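## Task

Carry the yellow tray to the top of the two-door cabinet beside arm3, while the remaining three trays stay on the top of the two-door cabinet beside arm1. When finished, each tray's contents must be standing inside that tray.

## Robot and tools

Setup. Four identical i2rt Big YAM arms named arm1, arm2, arm3 and arm4. Each has six joints, a two-finger gripper and a wrist camera (arm1_cam_wrist and so on). Four fixed room cameras are cam_arm1, cam_arm2, cam_arm3, cam_arm4. Reach is roughly 1.0 m from the joint1 axis. With joints 1 and 6 at 0 and the hand level and forward, the wrist camera rides on top of the hand looking at the fingertips.

Frames. Everything is in one scene frame: origin on the floor, +z up, metres. Each foot (base_link) faces along its own +x. Calibrated feet: arm1 x=-3.382 y=-0.215 z=+1.041 quat_wxyz=(+0.028, -0.002, -0.001, -1.000); arm2 x=-0.638 y=+0.388 z=+0.933 quat_wxyz=(+0.024, +0.002, -0.001, -1.000); arm3 x=+0.733 y=+2.484 z=+0.865 quat_wxyz=(+0.974, -0.002, +0.007, +0.224); arm4 x=+0.724 y=-1.732 z=+0.871 quat_wxyz=(+0.962, -0.004, -0.007, -0.271). The hand point sits between the finger pads, about 1 cm short of the tips; fingers point along hand +z and open/close along hand y. Printed hand positions can be off, more so when the arm is stretched.

move. Arguments are arm1..arm4 (each optional, one object per robot) plus cameras. An arm not named receives nothing new but may still be driving toward an old target. Inside a robot's object:
- joints: absolute targets keyed by name: joint1_rad (-2.879 to 2.879, rotates about the foot, positive counter-clockwise seen from above, 0 = along the foot's +x), joint2_rad (0 to 3.141, shoulder; 0 = upper arm pointing back, positive lifts it up then forward), joint3_rad (0 to 3.019, elbow; 0 = folded, positive opens), joint4_rad (-1.692 to 1.57, hand pitch, positive tips fingers up), joint5_rad (-1.57 to 1.57, sideways swing, positive to the arm's right), joint6_rad (-2.094 to 2.094, roll, positive clockwise seen from behind), gripper_m (0 to 0.093, absolute fingertip gap in metres). Done tolerances: ±0.045, ±0.14, ±0.09, ±0.055, ±0.03, ±0.035 rad and ±0.003 m.
- target: an absolute hand pose, one list of seven numbers [x, y, z, qw, qx, qy, qz] in scene-frame metres, same layout as the printed hand line. The hand travels a straight line from its current hand_target toward it. When target is given, joints may contain only gripper_m, else refused.
- speed: top path speed in m/s, 0.002 to 0.5, default 0.25; only allowed with target. Rotation is capped at twice that in rad/s.
- min_time_s: 0.1 to 8 s, minimum duration for that robot's joint motions; used with joints.
All motions in one call start together. Hand paths in one call finish together, paced by the slowest; a path runs 0.5 to 10 s and stops short if longer; no action exceeds 15 s. Each step the commanded pose is clipped to within 100 mm and 20 degrees of the measured hand, then solved by damped IK, position prioritised. Expect errors of a centimetre or more, lag, drift, and overspeed near full stretch. Joint moves can swing the hand wide. Paths ignore obstacles and other arms. cameras: list of names or ["all"] or []; default none for actions, all for an empty call. Unknown keys or camera names make a call invalid; out-of-range values get it refused, and a refusal or stop cancels the rest of that reply's move/wait/finished_scene calls.

wait: seconds 0 to 10, optional cameras; robots keep their last commands.
zoom_image: camera plus region [x0, y0, x1, y1] in pixels, top-left origin, at most 504 by 504; only cameras in the newest images.
finished_scene: scene (1 or 2); irreversible, moves to the next scene, whose task appears in its result. The goal must hold without the robots.

Reading results. An empty move prints everything, including the scene number. The move line reports per commanded robot "done" or its worst status. joint_status/hand_status: off_target (resting away, maybe still pushing); time_out (joints keep nearby targets and keep pushing; on_its_own lists them; resend the reported position to relax); not_followed (a safety check withheld the command, shown as "joint command not followed" or "pose unreachable"; the arm may retry until given new targets). Robots under "as last shown" were not commanded; their status reads "not commanded". In on_its_own, "held at" is the target, not the reading. Joint velocities in rad/s (gripper m/s); "within noise" means still. Joint torques (N m, positive toward larger angles) include the arm's own weight, carry per-arm offsets and noise; values 3 and 4 wrap at ±28. hand_target is the hand pose at the held joint targets. Images may lag the state slightly.

Gripper. Gripping a hard part, gripper_m reads up to about 0.005 below the part width (some read up to 0.002 above). Closed on nothing: 0.000-0.003. For a firm hold command about 0.005 below the contact reading; release by commanding well above the reading. Soft items crush more with smaller targets. Force per pad is roughly 50-64 N.

Cautions. Arms do not stop on contact and push hard. Never let two robots press together, including one gripper closing on another's fingers; the anti-collision check can be late and ignores fingers, gripper housings and wrist cameras. Don't drop things, release moving parts, slam, or let anything leave the work area or reach the floor; tray contents must stay upright inside. Objects may be nudged occasionally. Holding loads, stretched poses or unreachable pushes heat motors: MOTOR HOT appears from 85 °C, and at 100 °C the arm goes limp for 30-60 s or more (OVER-TEMPERATURE FAULT, keys marked limit_stop_at_motor_heat; resend targets afterwards). The scene keeps running while you deliberate, holding the last commands.

Each tool is called after "Request:" by a JSON object that holds its "api" and its "payload".

## Session

Request:
{"api": "move", "payload": {}}

Scene clock: 0.00 s.
Joint torques (N m): no reading
Heat: arm1: hottest joint1_rad 34 °C; arm2: hottest joint3_rad 35 °C; arm3: hottest joint3_rad 38 °C; arm4: hottest joint1_rad 35 °C.
Joint velocities: within noise
arm1.joint_positions: joint1_rad=-0.456 joint2_rad=+0.592 joint3_rad=+1.318 joint4_rad=-1.168 joint5_rad=+0.223 joint6_rad=-0.406 gripper_m=+0.09396
arm1.joint_status: not commanded
arm1.hand: x=-3.5964 y=-0.0795 z=+1.5887 quat_wxyz=(+0.294, -0.839, +0.058, +0.454) (m; scene frame)
arm1.hand_target: x=-3.5938 y=-0.0806 z=+1.6003 quat_wxyz=(+0.297, -0.832, +0.060, +0.464) (m; scene frame)
arm1.hand_status: not commanded
arm2.joint_positions: joint1_rad=+0.147 joint2_rad=+0.645 joint3_rad=+1.417 joint4_rad=-1.367 joint5_rad=+0.141 joint6_rad=+0.512 gripper_m=+0.09396
arm2.joint_status: not commanded
arm2.hand: x=-0.8777 y=+0.3676 z=+1.4727 quat_wxyz=(-0.104, -0.866, +0.172, +0.458) (m; scene frame)
arm2.hand_target: x=-0.8754 y=+0.3681 z=+1.4826 quat_wxyz=(-0.108, -0.860, +0.172, +0.468) (m; scene frame)
arm2.hand_status: not commanded
arm3.joint_positions: joint1_rad=+0.862 joint2_rad=+0.642 joint3_rad=+1.412 joint4_rad=-1.560 joint5_rad=+0.220 joint6_rad=+0.359 gripper_m=+0.09396
arm3.joint_status: not commanded
arm3.hand: x=+0.8287 y=+2.6760 z=+1.3667 quat_wxyz=(-0.322, +0.386, -0.838, -0.213) (m; scene frame)
arm3.hand_target: x=+0.8285 y=+2.6750 z=+1.3781 quat_wxyz=(-0.330, +0.382, -0.834, -0.223) (m; scene frame)
arm3.hand_status: not commanded
arm4.joint_positions: joint1_rad=+0.611 joint2_rad=+0.619 joint3_rad=+1.338 joint4_rad=-1.545 joint5_rad=+0.202 joint6_rad=+0.301 gripper_m=+0.09396
arm4.joint_status: not commanded
arm4.hand: x=+0.9262 y=-1.7486 z=+1.3507 quat_wxyz=(-0.379, -0.145, -0.914, +0.032) (m; scene frame)
arm4.hand_target: x=+0.9249 y=-1.7486 z=+1.3599 quat_wxyz=(-0.389, -0.145, -0.909, +0.029) (m; scene frame)
arm4.hand_status: not commanded
pictures: arm1_cam_wrist, arm2_cam_wrist, arm3_cam_wrist, arm4_cam_wrist, cam_arm1, cam_arm2, cam_arm3, cam_arm4
Images, in order (width x height): arm1_cam_wrist 896x504, arm2_cam_wrist 896x504, arm3_cam_wrist 896x504, arm4_cam_wrist 896x504, cam_arm1 896x504, cam_arm2 896x504, cam_arm3 896x504, cam_arm4 896x504.

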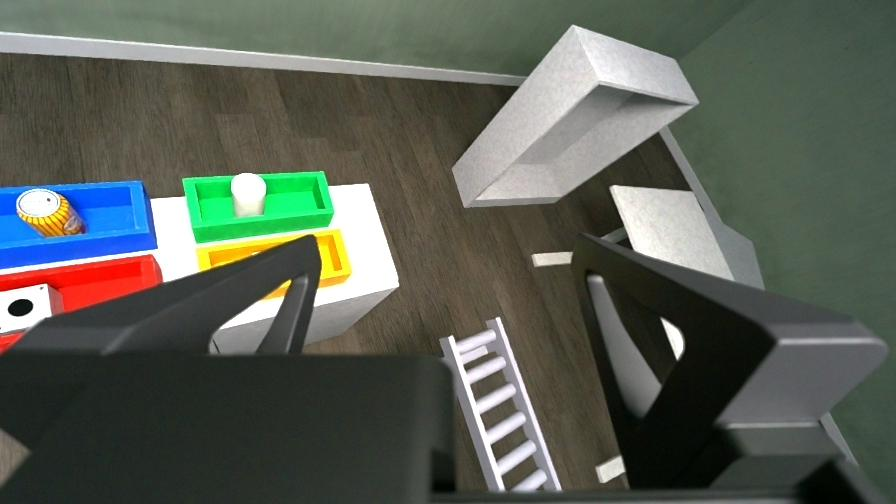

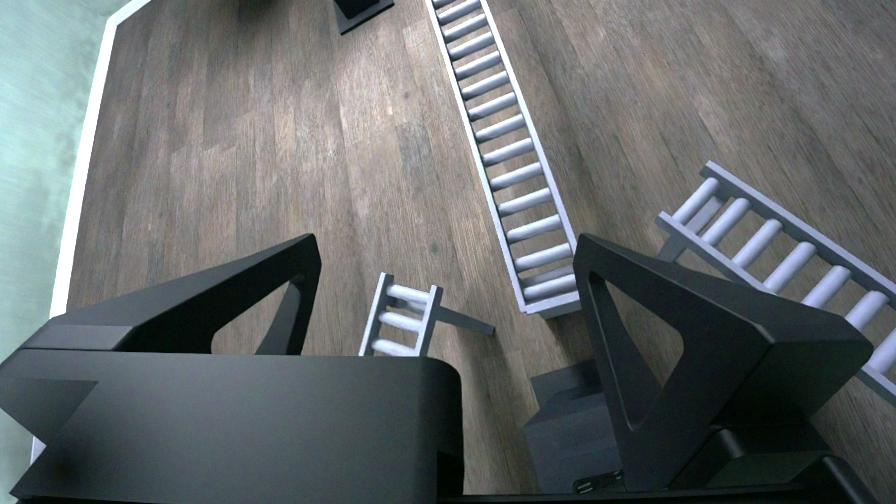

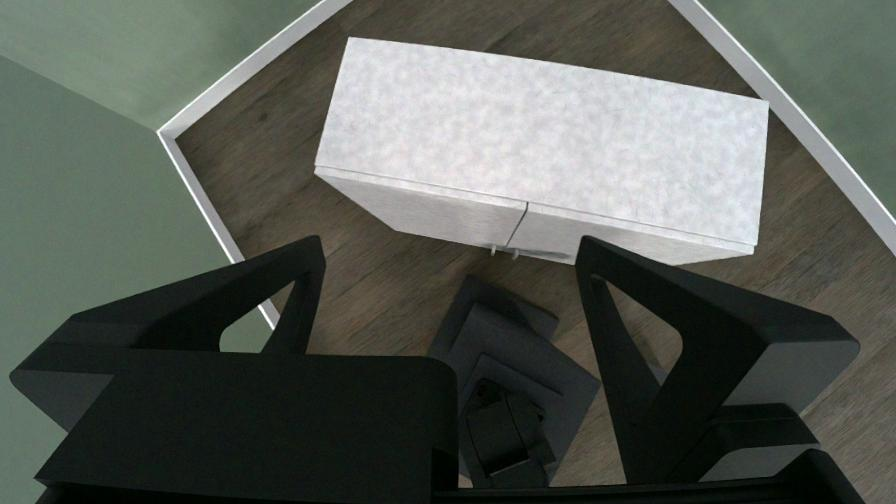

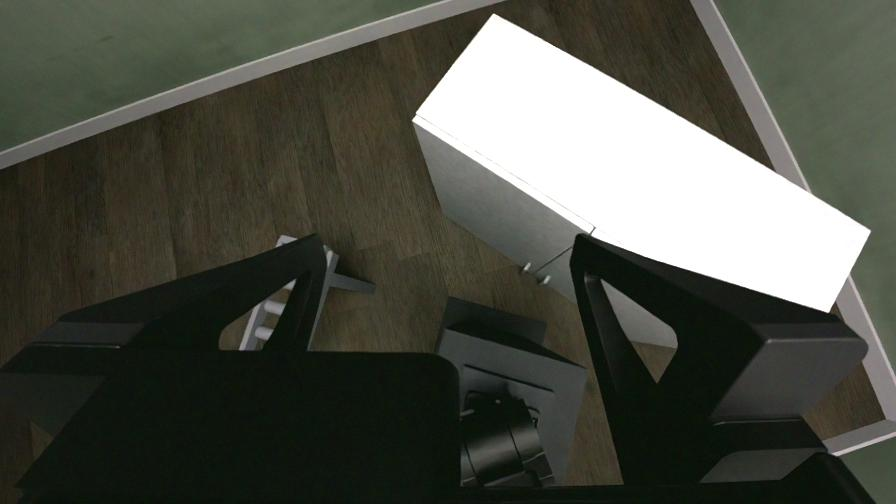

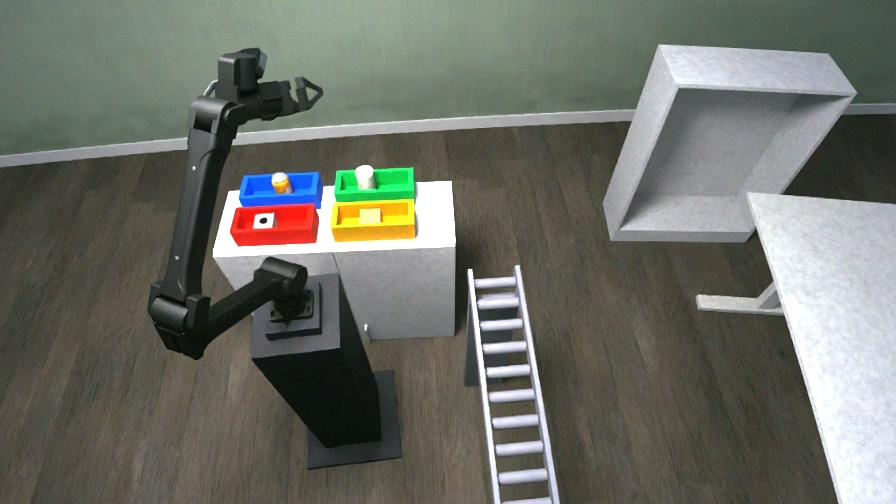

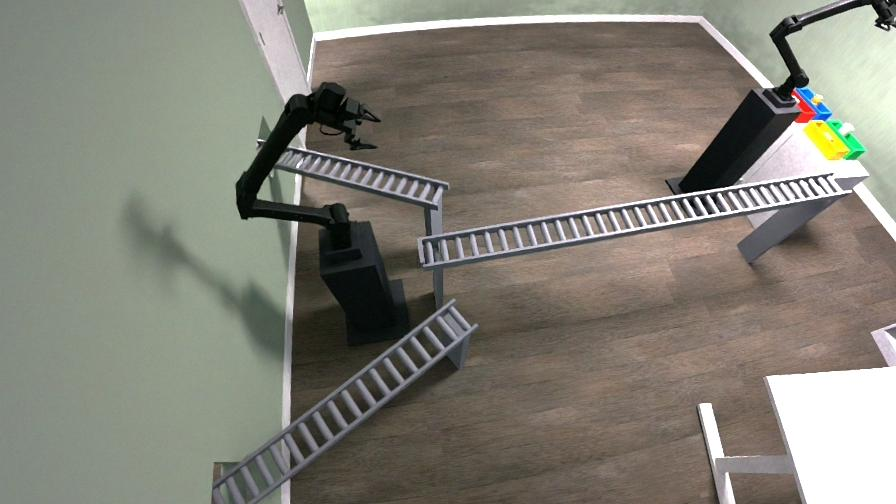

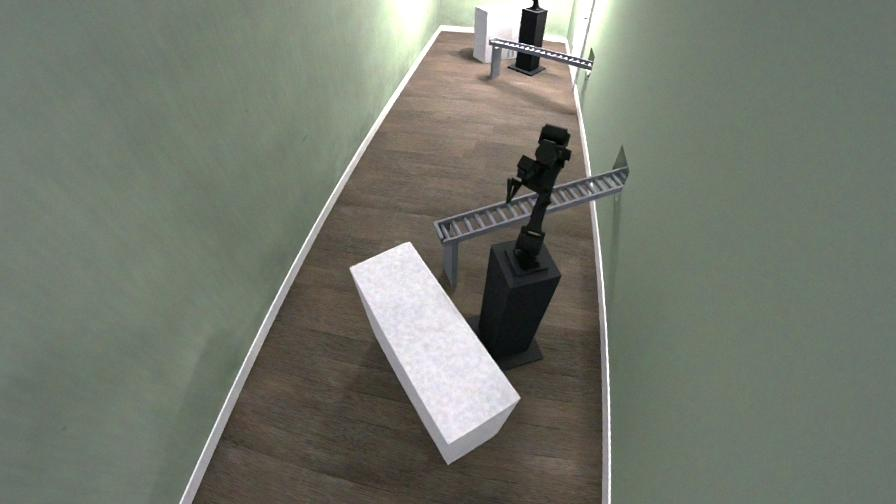

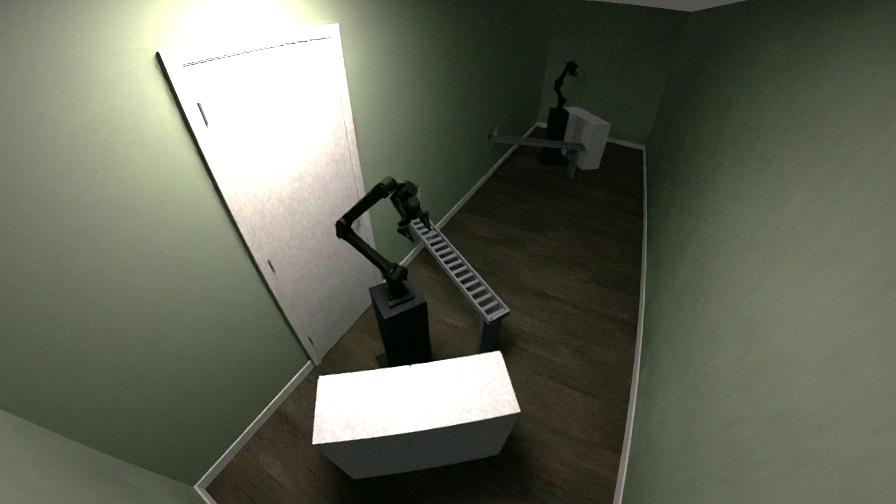

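Request:
{"api": "move", "payload": {"arm1": {"target":[-3.75,-0.15,1.45,0,1,0,0]}, "arm2": {"target":[-0.95,0.38,1.4,0,1,0,0]}, "cameras": ["arm1_cam_wrist","arm2_cam_wrist","cam_arm1","cam_arm2"]}}

Request:
{"api": "zoom_image", "payload": {"camera": "cam_arm1", "region": [190, 130, 490, 300]}}

Request:
{"api": "zoom_image", "payload": {"camera": "cam_arm2", "region": [200, 80, 600, 504]}}

Request:
{"api": "zoom_image", "payload": {"camera": "cam_arm2", "region": [650, 0, 896, 280]}}

Scene clock: 16.30 s.
Joint torques (N m): arm1=[-0.21 -9.17 10.47 0.16 -0.17 0.14] | arm2=[0.85 -3.49 9.91 0.64 0.03 -0.12] | arm3=[1.08 3.14 8.68 1.29 0.04 -0.04] | arm4=[0.32 3.19 10.07 1.95 0.04 -0.08]
Heat: arm1: hottest joint1_rad 34 °C; arm2: hottest joint3_rad 38 °C; arm3: hottest joint3_rad 39 °C; arm4: hottest joint1_rad 35 °C.
move: arm1 off_target; arm2 off_target
Joint velocities: within noise
arm1.joint_positions: joint1_rad=-0.235 joint2_rad=+1.222 joint3_rad=+1.545 joint4_rad=-1.686 joint5_rad=+0.007 joint6_rad=-0.181 gripper_m=+0.09396
arm1.joint_status: not commanded
arm1.hand: x=-3.7439 y=-0.1462 z=+1.4300 quat_wxyz=(+0.021, -0.994, -0.001, +0.103) (m; scene frame)
arm1.hand_target: x=-3.7493 y=-0.1499 z=+1.4490 quat_wxyz=(+0.022, -0.992, -0.001, +0.123) (m; scene frame)
arm1.hand_status: off_target (0.021 m and 12.1 deg from the pose sent, 0.219 m and 65.9 deg at the start; a joint's target at an end of its range on 53 of 98 steps)
arm2.joint_positions: joint1_rad=-0.020 joint2_rad=+1.017 joint3_rad=+1.577 joint4_rad=-1.687 joint5_rad=-0.005 joint6_rad=+0.056 gripper_m=+0.09396
arm2.joint_status: not commanded
arm2.hand: x=-0.9498 y=+0.3798 z=+1.3991 quat_wxyz=(-0.013, -0.976, +0.013, +0.219) (m; scene frame)
arm2.hand_target: x=-0.9503 y=+0.3800 z=+1.3993 quat_wxyz=(-0.010, -0.977, +0.004, +0.214) (m; scene frame)
arm2.hand_status: off_target (0.001 m and 25.4 deg from the pose sent, 0.103 m and 60.1 deg at the start; pose on its path clipped on 37 of 98 steps; a joint's target at an end of its range on 67 of 98 steps)
arm3, arm4: as last shown
pictures: arm1_cam_wrist, arm2_cam_wrist, cam_arm1, cam_arm2
Images, in order (width x height): arm1_cam_wrist 896x504, arm2_cam_wrist 896x504, cam_arm1 896x504, cam_arm2 896x504.

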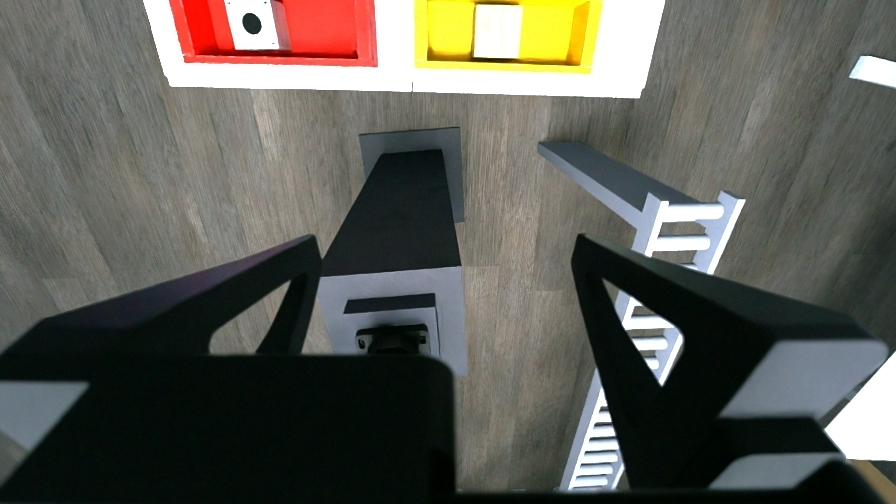

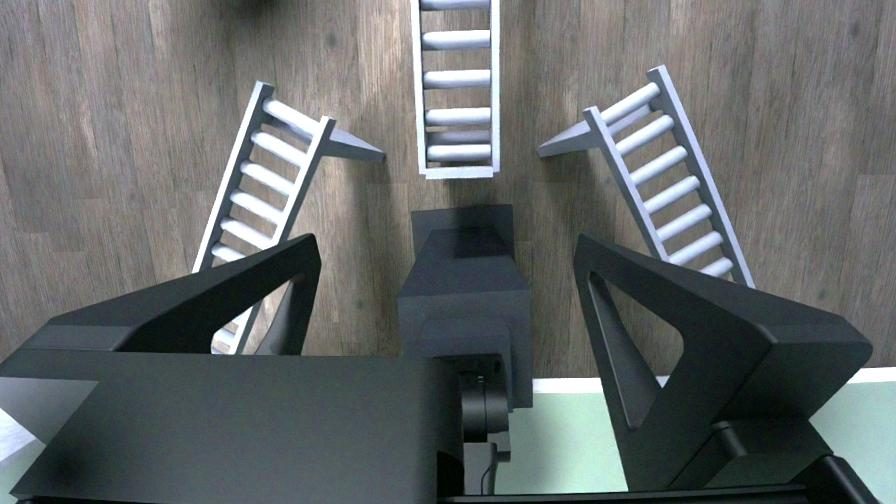

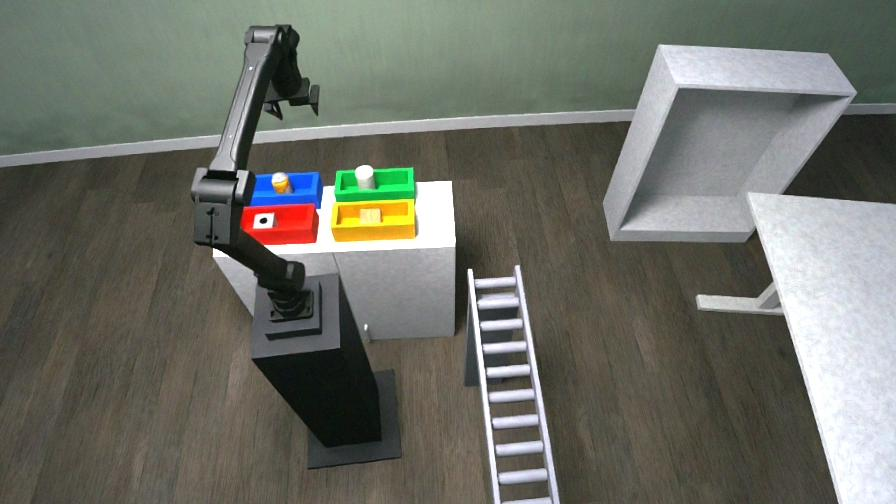

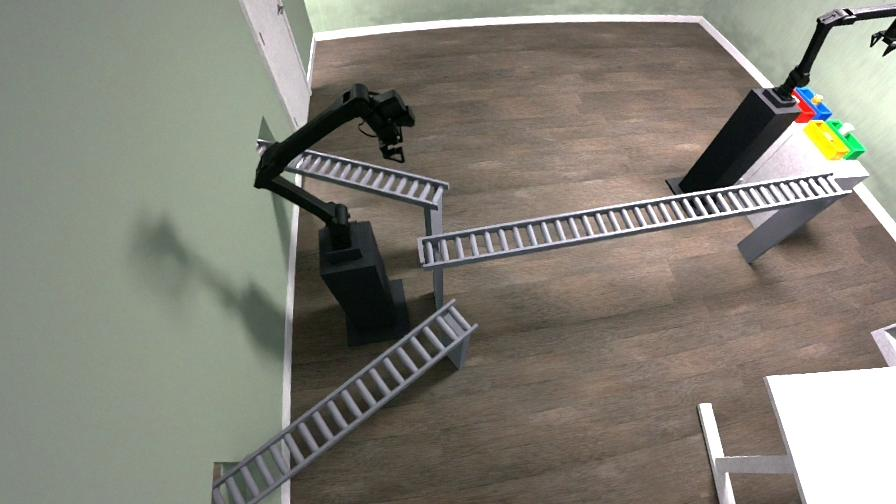

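Scaled by 1.680 from the camera's 896x504 image, which has a finer 1280x720 frame.

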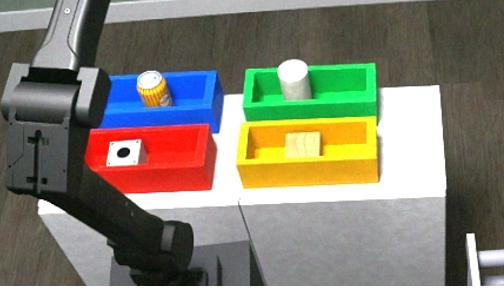

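Scaled by 1.189 from the camera's 896x504 image, which has a finer 1280x720 frame.

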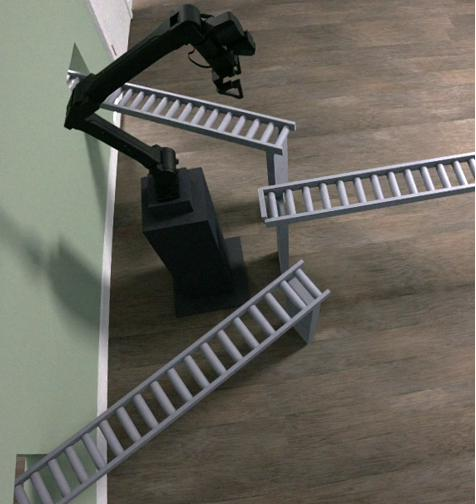

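Scaled by 1.800 from the camera's 896x504 image, which has a finer 1280x720 frame.

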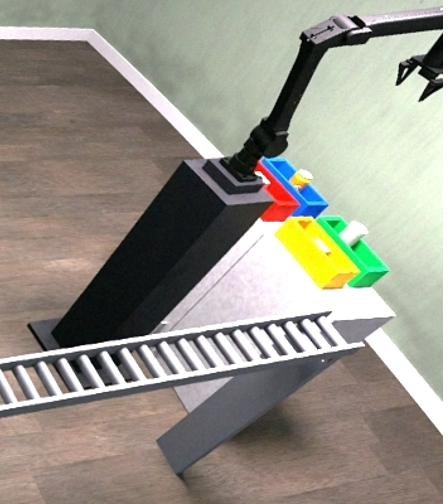

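Request:
{"api": "move", "payload": {"arm1": {"target":[-3.88,0.0,1.30,0,1,0,0]}, "cameras": ["arm1_cam_wrist","cam_arm1"]}}

Request:
{"api": "move", "payload": {"arm1": {"target":[-3.88,0.08,1.30,0,1,0,0]}, "cameras": ["arm1_cam_wrist","cam_arm1"]}}

Scene clock: 22.97 s.
Joint torques (N m): arm1=[-1.67 -19.08 10.4 -0.49 0.02 -0.01] | arm2=[0.5 -3.55 9.95 0.64 0.05 -0.12] | arm3=[1.26 2.73 8.7 1.26 0.05 -0.05] | arm4=[-1.08 3.72 10 1.95 0.01 -0.11]
Heat: arm1: hottest joint1_rad 34 °C; arm2: hottest joint3_rad 38 °C; arm3: hottest joint3_rad 39 °C; arm4: hottest joint1_rad 35 °C.
move: arm1 off_target
Joint velocities: within noise
arm1.joint_positions: joint1_rad=-0.453 joint2_rad=+1.761 joint3_rad=+1.759 joint4_rad=-1.609 joint5_rad=+0.002 joint6_rad=-0.392 gripper_m=+0.09396
arm1.joint_status: not commanded
arm1.hand: x=-3.8717 y=-0.0078 z=+1.2834 quat_wxyz=(-0.008, -1.000, +0.002, -0.017) (m; scene frame)
arm1.hand_target: x=-3.8793 y=-0.0003 z=+1.2999 quat_wxyz=(+0.000, -1.000, +0.000, +0.000) (m; scene frame)
arm1.hand_status: off_target (0.020 m and 2.1 deg from the pose sent, 0.238 m and 12.1 deg at the start)
arm2, arm3, arm4: as last shown
arm2.joint_positions: joint1_rad=-0.020 joint2_rad=+1.017 joint3_rad=+1.577 joint4_rad=-1.687 joint5_rad=-0.005 joint6_rad=+0.055 gripper_m=+0.09396
arm2.hand: x=-0.9498 y=+0.3799 z=+1.3991 quat_wxyz=(-0.013, -0.976, +0.012, +0.219) (m; scene frame)
pictures: arm1_cam_wrist, cam_arm1
Images, in order (width x height): arm1_cam_wrist 896x504, cam_arm1 896x504.

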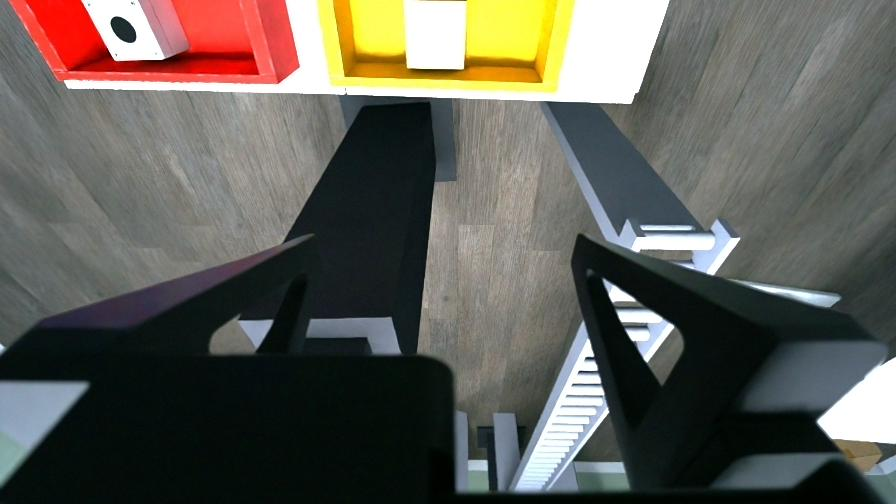

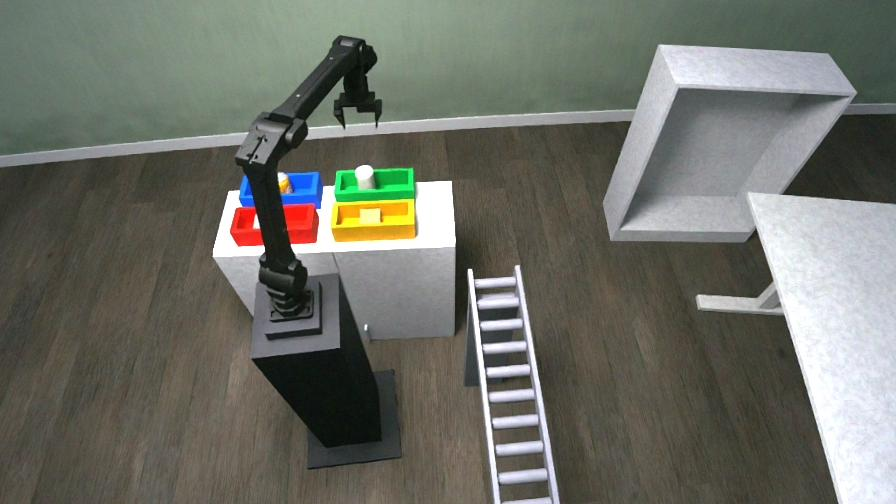

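Scene clock: 24.40 s.
Joint torques (N m): arm1=[-0.38 -19.72 10.39 -0.4 -0.1 -0.04] | arm2=[0.62 -3.66 9.91 0.62 0.04 -0.11] | arm3=[0.85 2.96 8.61 1.22 0.03 -0.05] | arm4=[-1.03 3.37 10.03 2.14 0.01 -0.09]
Heat: arm1: hottest joint1_rad 34 °C; arm2: hottest joint3_rad 38 °C; arm3: hottest joint3_rad 39 °C; arm4: hottest joint1_rad 35 °C.
move: arm1 off_target
Joint velocities: within noise
arm1.joint_positions: joint1_rad=-0.593 joint2_rad=+1.857 joint3_rad=+1.908 joint4_rad=-1.653 joint5_rad=+0.005 joint6_rad=-0.520 gripper_m=+0.09396
arm1.joint_status: not commanded
arm1.hand: x=-3.8685 y=+0.0773 z=+1.2886 quat_wxyz=(-0.007, -1.000, +0.008, -0.012) (m; scene frame)
arm1.hand_target: x=-3.8795 y=+0.0796 z=+1.2998 quat_wxyz=(+0.000, -1.000, +0.000, +0.000) (m; scene frame)
arm1.hand_status: off_target (0.016 m and 1.9 deg from the pose sent, 0.090 m and 2.1 deg at the start)
arm2, arm3, arm4: as last shown
pictures: arm1_cam_wrist, cam_arm1
Images, in order (width x height): arm1_cam_wrist 896x504, cam_arm1 896x504.

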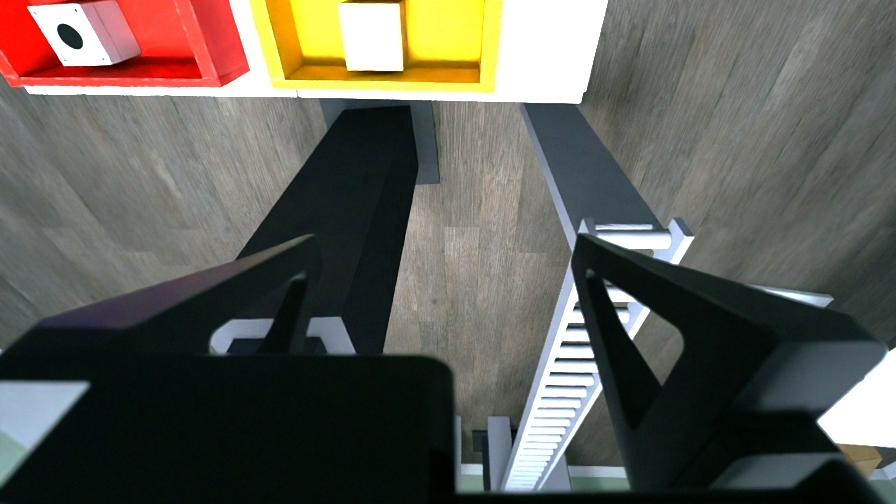

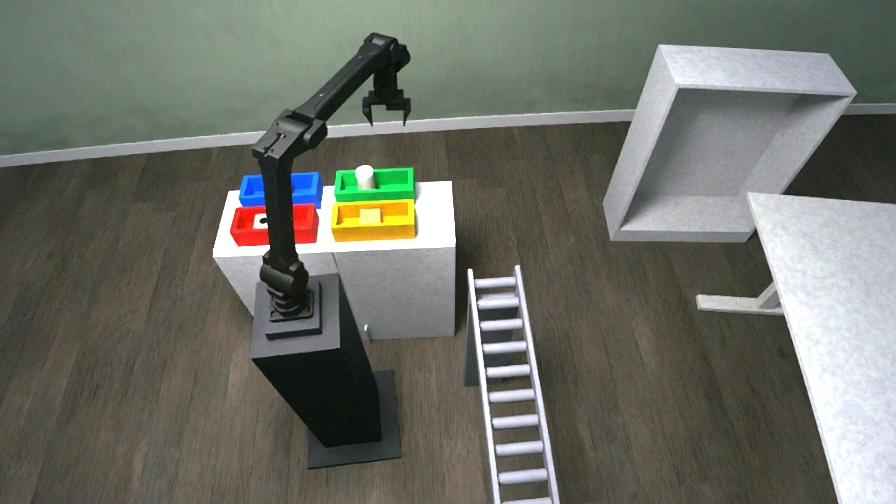

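Request:
{"api": "move", "payload": {"arm1": {"target":[-3.7,-0.01,1.15,0,1,0,0]}, "cameras": ["arm1_cam_wrist"]}}

Request:
{"api": "move", "payload": {"arm1": {"target":[-4.04,-0.01,1.18,0,1,0,0]}, "cameras": ["arm1_cam_wrist"]}}

Scene clock: 40.03 s.
Joint torques (N m): arm1=[-1.96 -12.98 5.59 0.36 -0.1 -0.09] | arm2=[0.79 -3.25 9.92 0.62 0.05 -0.11] | arm3=[1.14 2.78 8.68 1.26 0.04 -0.03] | arm4=[-1.03 3.37 9.99 1.87 0.04 -0.1]
Heat: arm1: hottest joint1_rad 34 °C; arm2: hottest joint3_rad 39 °C; arm3: hottest joint3_rad 40 °C; arm4: hottest joint1_rad 35 °C.
move: arm1 done
Joint velocities: within noise
arm1.joint_positions: joint1_rad=-0.612 joint2_rad=+1.430 joint3_rad=+0.996 joint4_rad=-1.154 joint5_rad=+0.005 joint6_rad=-0.557 gripper_m=+0.09396
arm1.joint_status: not commanded
arm1.hand: x=-3.7025 y=-0.0138 z=+1.1480 quat_wxyz=(-0.003, -1.000, -0.001, -0.006) (m; scene frame)
arm1.hand_target: x=-3.7000 y=-0.0101 z=+1.1500 quat_wxyz=(+0.000, -1.000, +0.000, +0.000) (m; scene frame)
arm1.hand_status: done (0.005 m and 0.8 deg from the pose sent, 0.235 m and 1.8 deg at the start)
arm2, arm3, arm4: as last shown
pictures: arm1_cam_wrist
Images, in order (width x height): arm1_cam_wrist 896x504.

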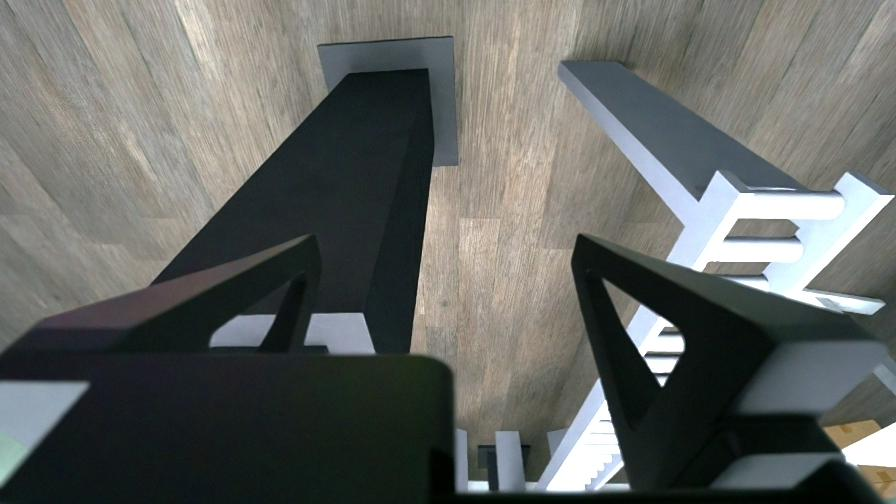

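Scene clock: 42.53 s.
Joint torques (N m): arm1=[-0.15 -24.12 10.44 -0.61 -0.06 0.16] | arm2=[0.62 -3.37 9.91 0.61 0.05 -0.11] | arm3=[1.14 3.02 8.61 1.24 0.04 -0.03] | arm4=[-0.67 2.96 9.98 2.03 0.01 -0.04]
Heat: arm1: hottest joint1_rad 34 °C; arm2: hottest joint3_rad 39 °C; arm3: hottest joint3_rad 41 °C; arm4: hottest joint3_rad 36 °C.
move: arm1 off_target
Joint velocities: within noise
arm1.joint_positions: joint1_rad=-0.362 joint2_rad=+2.208 joint3_rad=+2.171 joint4_rad=-1.556 joint5_rad=+0.003 joint6_rad=-0.310 gripper_m=+0.09396
arm1.joint_status: not commanded
arm1.hand: x=-4.0278 y=-0.0094 z=+1.1756 quat_wxyz=(-0.003, -1.000, -0.002, -0.009) (m; scene frame)
arm1.hand_target: x=-4.0394 y=-0.0102 z=+1.1799 quat_wxyz=(+0.000, -1.000, +0.000, +0.001) (m; scene frame)
arm1.hand_status: off_target (0.013 m and 1.1 deg from the pose sent, 0.339 m and 0.8 deg at the start)
arm2, arm3, arm4: as last shown
pictures: arm1_cam_wrist
Images, in order (width x height): arm1_cam_wrist 896x504.

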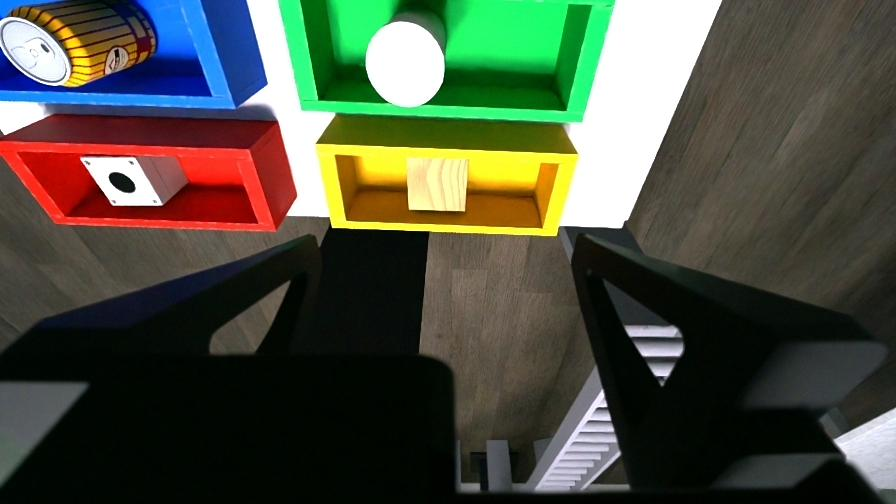

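Request:
{"api": "move", "payload": {"arm1": {"target":[-3.795,0.035,1.1,0,0.7071,-0.7071,0]}, "cameras": ["arm1_cam_wrist","cam_arm1"]}}

Request:
{"api": "move", "payload": {"arm1": {"target":[-3.795,0.035,0.95,0,0.7071,-0.7071,0]}, "cameras": ["arm1_cam_wrist","cam_arm1"]}}

Request:
{"api": "zoom_image", "payload": {"camera": "cam_arm1", "region": [190, 100, 490, 300]}}

Scene clock: 66.97 s.
Joint torques (N m): arm1=[-1.49 -18.43 5.35 0.36 0.15 0.12] | arm2=[0.56 -3.43 9.85 0.62 0.05 -0.1] | arm3=[1.14 2.73 8.69 1.32 0.05 -0.05] | arm4=[-0.73 3.72 9.96 2.09 0.04 -0.09]
Heat: arm1: hottest joint3_rad 35 °C; arm2: hottest joint3_rad 40 °C; arm3: hottest joint3_rad 42 °C; arm4: hottest joint3_rad 38 °C.
move: arm1 done
Joint velocities: within noise
arm1.joint_positions: joint1_rad=-0.588 joint2_rad=+1.749 joint3_rad=+1.227 joint4_rad=-1.070 joint5_rad=+0.003 joint6_rad=+1.019 gripper_m=+0.09397
arm1.joint_status: not commanded
arm1.hand: x=-3.7963 y=+0.0306 z=+1.0948 quat_wxyz=(+0.002, -0.714, +0.700, -0.009) (m; scene frame)
arm1.hand_target: x=-3.7949 y=+0.0350 z=+1.1000 quat_wxyz=(+0.000, -0.707, +0.707, +0.000) (m; scene frame)
arm1.hand_status: done (0.007 m and 1.6 deg from the pose sent, 0.249 m and 90.3 deg at the start)
arm2, arm3, arm4: as last shown
pictures: arm1_cam_wrist, cam_arm1
Images, in order (width x height): arm1_cam_wrist 896x504, cam_arm1 896x504.

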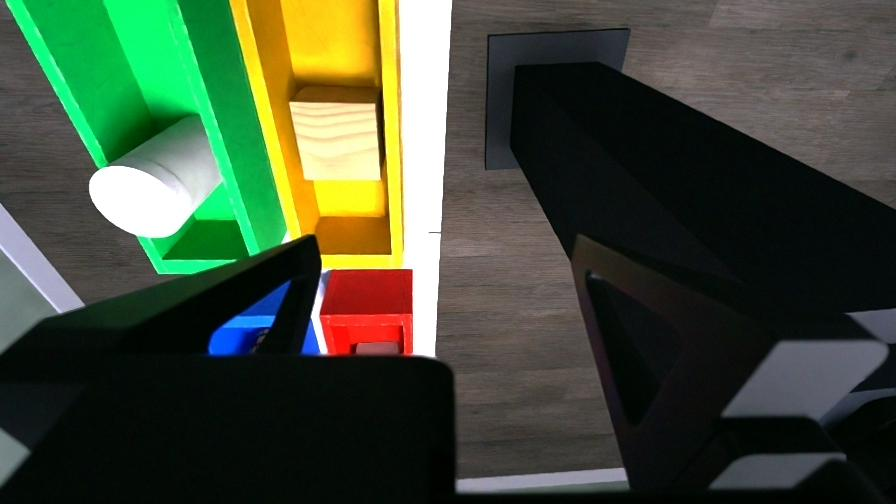

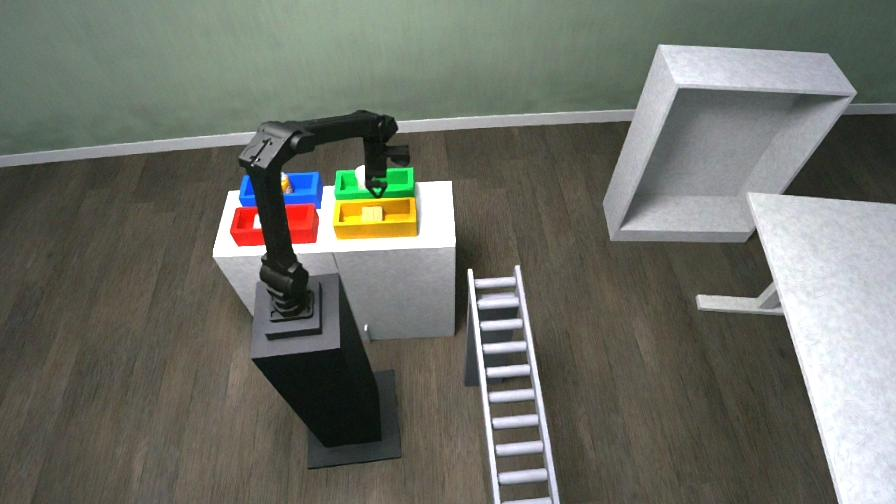

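Scene clock: 68.37 s.
Joint torques (N m): arm1=[-1.79 -17.73 4.48 0.35 0.16 0.15] | arm2=[0.67 -3.6 9.87 0.61 0.05 -0.12] | arm3=[1.03 3.14 8.65 1.22 0.05 -0.05] | arm4=[-0.67 3.43 10 2.02 0.06 -0.09]
Heat: arm1: hottest joint3_rad 35 °C; arm2: hottest joint3_rad 40 °C; arm3: hottest joint3_rad 42 °C; arm4: hottest joint3_rad 38 °C.
move: arm1 done
Joint velocities: within noise
arm1.joint_positions: joint1_rad=-0.588 joint2_rad=+1.984 joint3_rad=+1.106 joint4_rad=-0.708 joint5_rad=+0.003 joint6_rad=+1.019 gripper_m=+0.09397
arm1.joint_status: not commanded
arm1.hand: x=-3.7925 y=+0.0277 z=+0.9502 quat_wxyz=(+0.001, -0.714, +0.700, -0.006) (m; scene frame)
arm1.hand_target: x=-3.7948 y=+0.0350 z=+0.9500 quat_wxyz=(+0.000, -0.707, +0.707, +0.000) (m; scene frame)
arm1.hand_status: done (0.008 m and 1.3 deg from the pose sent, 0.145 m and 1.6 deg at the start)
arm2, arm3, arm4: as last shown
pictures: arm1_cam_wrist, cam_arm1
Images, in order (width x height): arm1_cam_wrist 896x504, cam_arm1 896x504.

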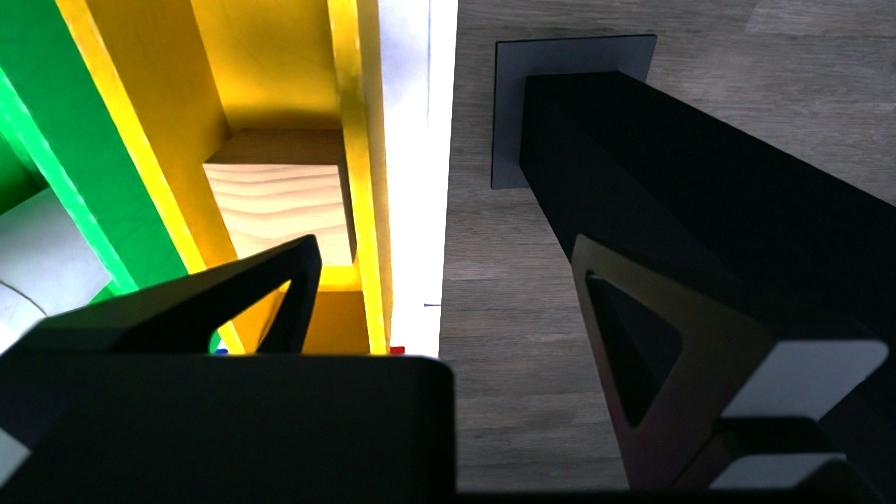

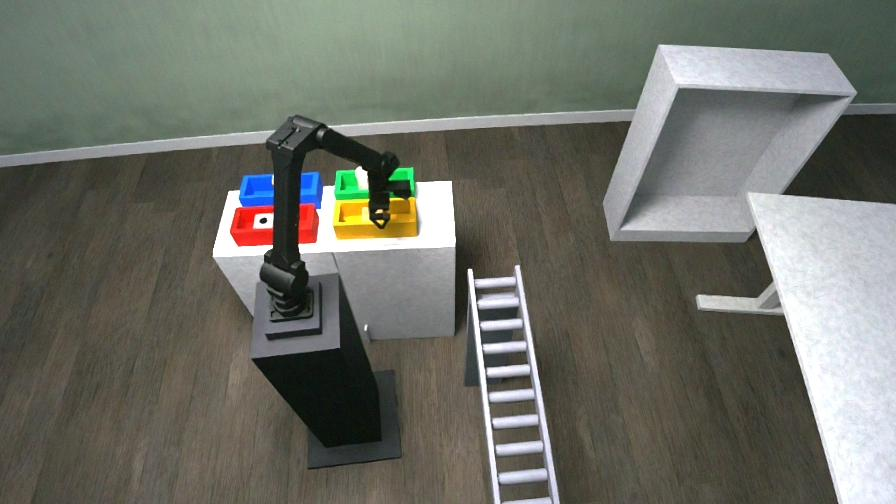

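Scaled by 1.680 from the camera's 896x504 image, which has a finer 1280x720 frame.

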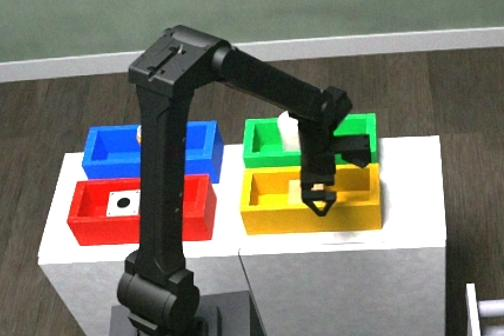

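Request:
{"api": "move", "payload": {"arm1": {"target":[-3.842,0.048,0.89,0,0.7071,-0.7071,0],"joints":{"gripper_m":0.06}}, "cameras": ["arm1_cam_wrist","cam_arm1"]}}

Request:
{"api": "zoom_image", "payload": {"camera": "cam_arm1", "region": [310, 130, 460, 260]}}

Scene clock: 75.40 s.
Joint torques (N m): arm1=[0.15 -19.37 5.65 0.12 0.12 0.18] | arm2=[0.67 -3.72 9.96 0.62 0.04 -0.11] | arm3=[1.08 2.9 8.65 1.28 0.03 -0.03] | arm4=[-0.79 3.78 10 1.83 0.02 -0.08]
Heat: arm1: hottest joint3_rad 35 °C; arm2: hottest joint3_rad 40 °C; arm3: hottest joint3_rad 42 °C; arm4: hottest joint3_rad 38 °C.
move: arm1 off_target
Joint velocities: within noise
arm1.joint_positions: joint1_rad=-0.587 joint2_rad=+2.182 joint3_rad=+1.245 joint4_rad=-0.661 joint5_rad=+0.003 joint6_rad=+1.042 gripper_m=+0.06014
arm1.joint_status: all done
arm1.hand: x=-3.8260 y=+0.0460 z=+0.8882 quat_wxyz=(+0.002, -0.706, +0.708, -0.012) (m; scene frame)
arm1.hand_target: x=-3.8416 y=+0.0478 z=+0.8902 quat_wxyz=(+0.000, -0.707, +0.707, +0.000) (m; scene frame)
arm1.hand_status: off_target (0.016 m and 1.4 deg from the pose sent, 0.081 m and 1.3 deg at the start)
arm2: as last shown
arm3.joint_positions: joint1_rad=+0.862 joint2_rad=+0.642 joint3_rad=+1.412 joint4_rad=-1.560 joint5_rad=+0.220 joint6_rad=+0.359 gripper_m=+0.09396
arm3.joint_status: not commanded
arm3.hand: x=+0.8287 y=+2.6760 z=+1.3667 quat_wxyz=(-0.322, +0.386, -0.838, -0.213) (m; scene frame)
arm3.hand_target: x=+0.8285 y=+2.6750 z=+1.3781 quat_wxyz=(-0.330, +0.382, -0.834, -0.223) (m; scene frame)
arm3.hand_status: not commanded
arm4.joint_positions: joint1_rad=+0.611 joint2_rad=+0.619 joint3_rad=+1.338 joint4_rad=-1.545 joint5_rad=+0.202 joint6_rad=+0.301 gripper_m=+0.09396
arm4.joint_status: not commanded
arm4.hand: x=+0.9262 y=-1.7486 z=+1.3507 quat_wxyz=(-0.379, -0.145, -0.914, +0.032) (m; scene frame)
arm4.hand_target: x=+0.9249 y=-1.7486 z=+1.3599 quat_wxyz=(-0.389, -0.145, -0.909, +0.029) (m; scene frame)
arm4.hand_status: not commanded
pictures: arm1_cam_wrist, cam_arm1
Images, in order (width x height): arm1_cam_wrist 896x504, cam_arm1 896x504.

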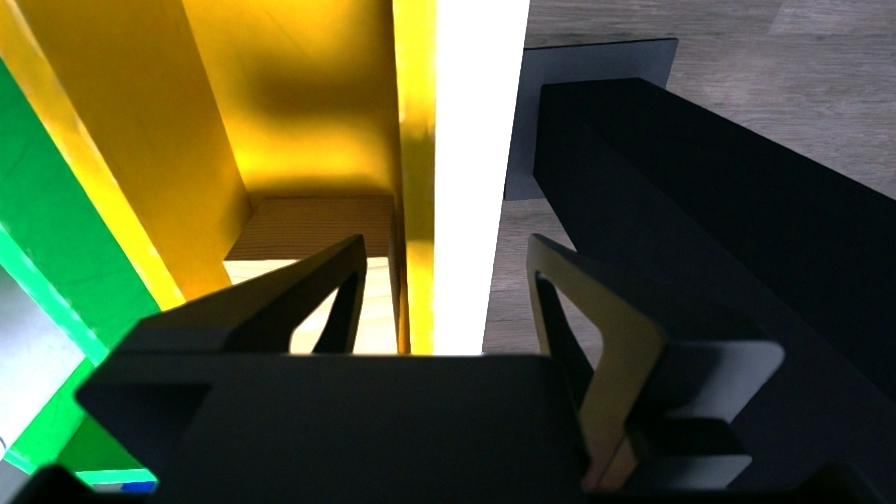

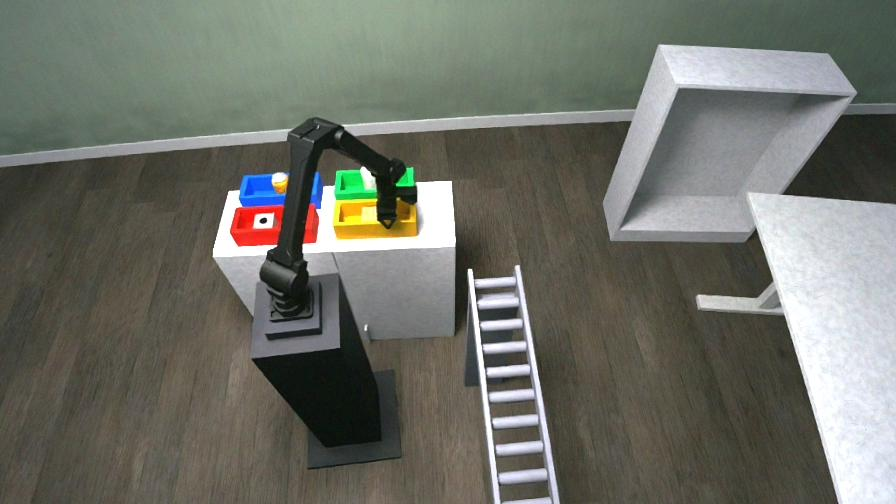

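Scaled by 3.360 from the camera's 896x504 image, which has a finer 1280x720 frame.

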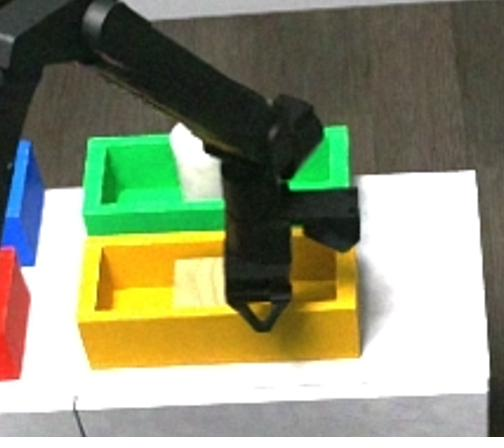

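Request:
{"api": "move", "payload": {"arm1": {"target":[-3.854,0.05,0.833,0,0.7071,-0.7071,0],"speed":0.1}, "cameras": ["arm1_cam_wrist"]}}

Request:
{"api": "zoom_image", "payload": {"camera": "arm1_cam_wrist", "region": [200, 100, 640, 400]}}

Scene clock: 81.63 s.
Joint torques (N m): arm1=[-0.03 -20.07 5.12 0.29 0.12 0.17] | arm2=[0.56 -3.6 9.98 0.65 0.03 -0.1] | arm3=[1.08 2.84 8.61 1.26 0.05 -0.04] | arm4=[-1.2 3.25 10.09 1.94 0.04 -0.08]
Heat: arm1: hottest joint1_rad 34 °C; arm2: hottest joint3_rad 40 °C; arm3: hottest joint3_rad 42 °C; arm4: hottest joint3_rad 38 °C.
move: arm1 off_target
Joint velocities: within noise
arm1.joint_positions: joint1_rad=-0.579 joint2_rad=+2.317 joint3_rad=+1.311 joint4_rad=-0.590 joint5_rad=+0.003 joint6_rad=+1.049 gripper_m=+0.06014
arm1.joint_status: not commanded
arm1.hand: x=-3.8392 y=+0.0488 z=+0.8342 quat_wxyz=(+0.002, -0.707, +0.708, -0.011) (m; scene frame)
arm1.hand_target: x=-3.8537 y=+0.0498 z=+0.8334 quat_wxyz=(+0.000, -0.707, +0.707, +0.000) (m; scene frame)
arm1.hand_status: off_target (0.015 m and 1.3 deg from the pose sent, 0.062 m and 1.4 deg at the start)
arm2.joint_positions: joint1_rad=-0.020 joint2_rad=+1.017 joint3_rad=+1.577 joint4_rad=-1.687 joint5_rad=-0.005 joint6_rad=+0.055 gripper_m=+0.09396
arm2.joint_status: not commanded
arm2.hand: x=-0.9498 y=+0.3799 z=+1.3991 quat_wxyz=(-0.013, -0.976, +0.012, +0.219) (m; scene frame)
arm2.hand_target: x=-0.9503 y=+0.3800 z=+1.3993 quat_wxyz=(-0.010, -0.977, +0.004, +0.214) (m; scene frame)
arm2.hand_status: not commanded
arm3, arm4: as last shown
pictures: arm1_cam_wrist
Images, in order (width x height): arm1_cam_wrist 896x504.

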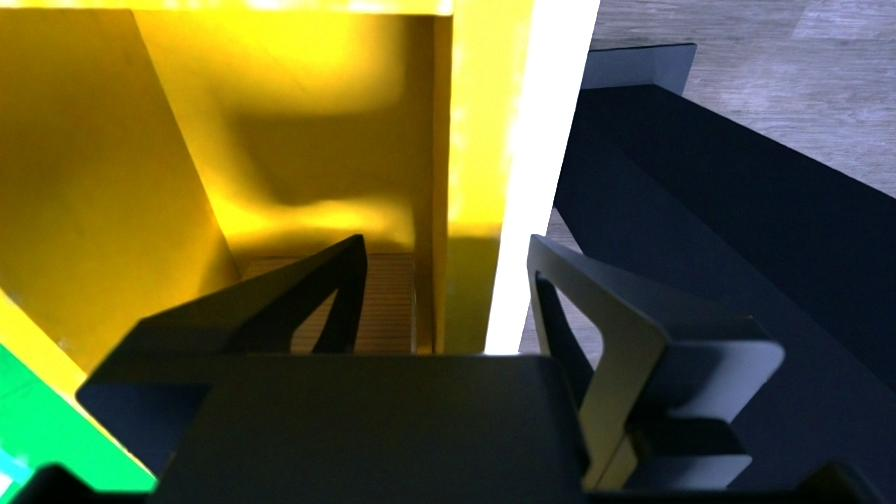

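Scaled by 1.145 from the camera's 896x504 image, which has a finer 1280x720 frame.

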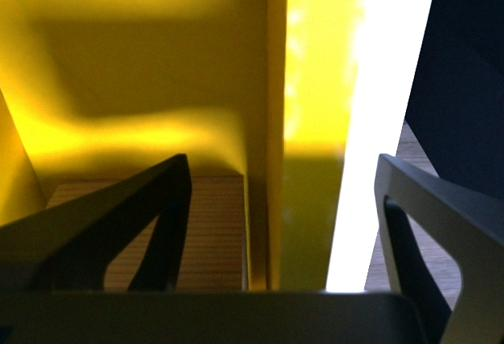

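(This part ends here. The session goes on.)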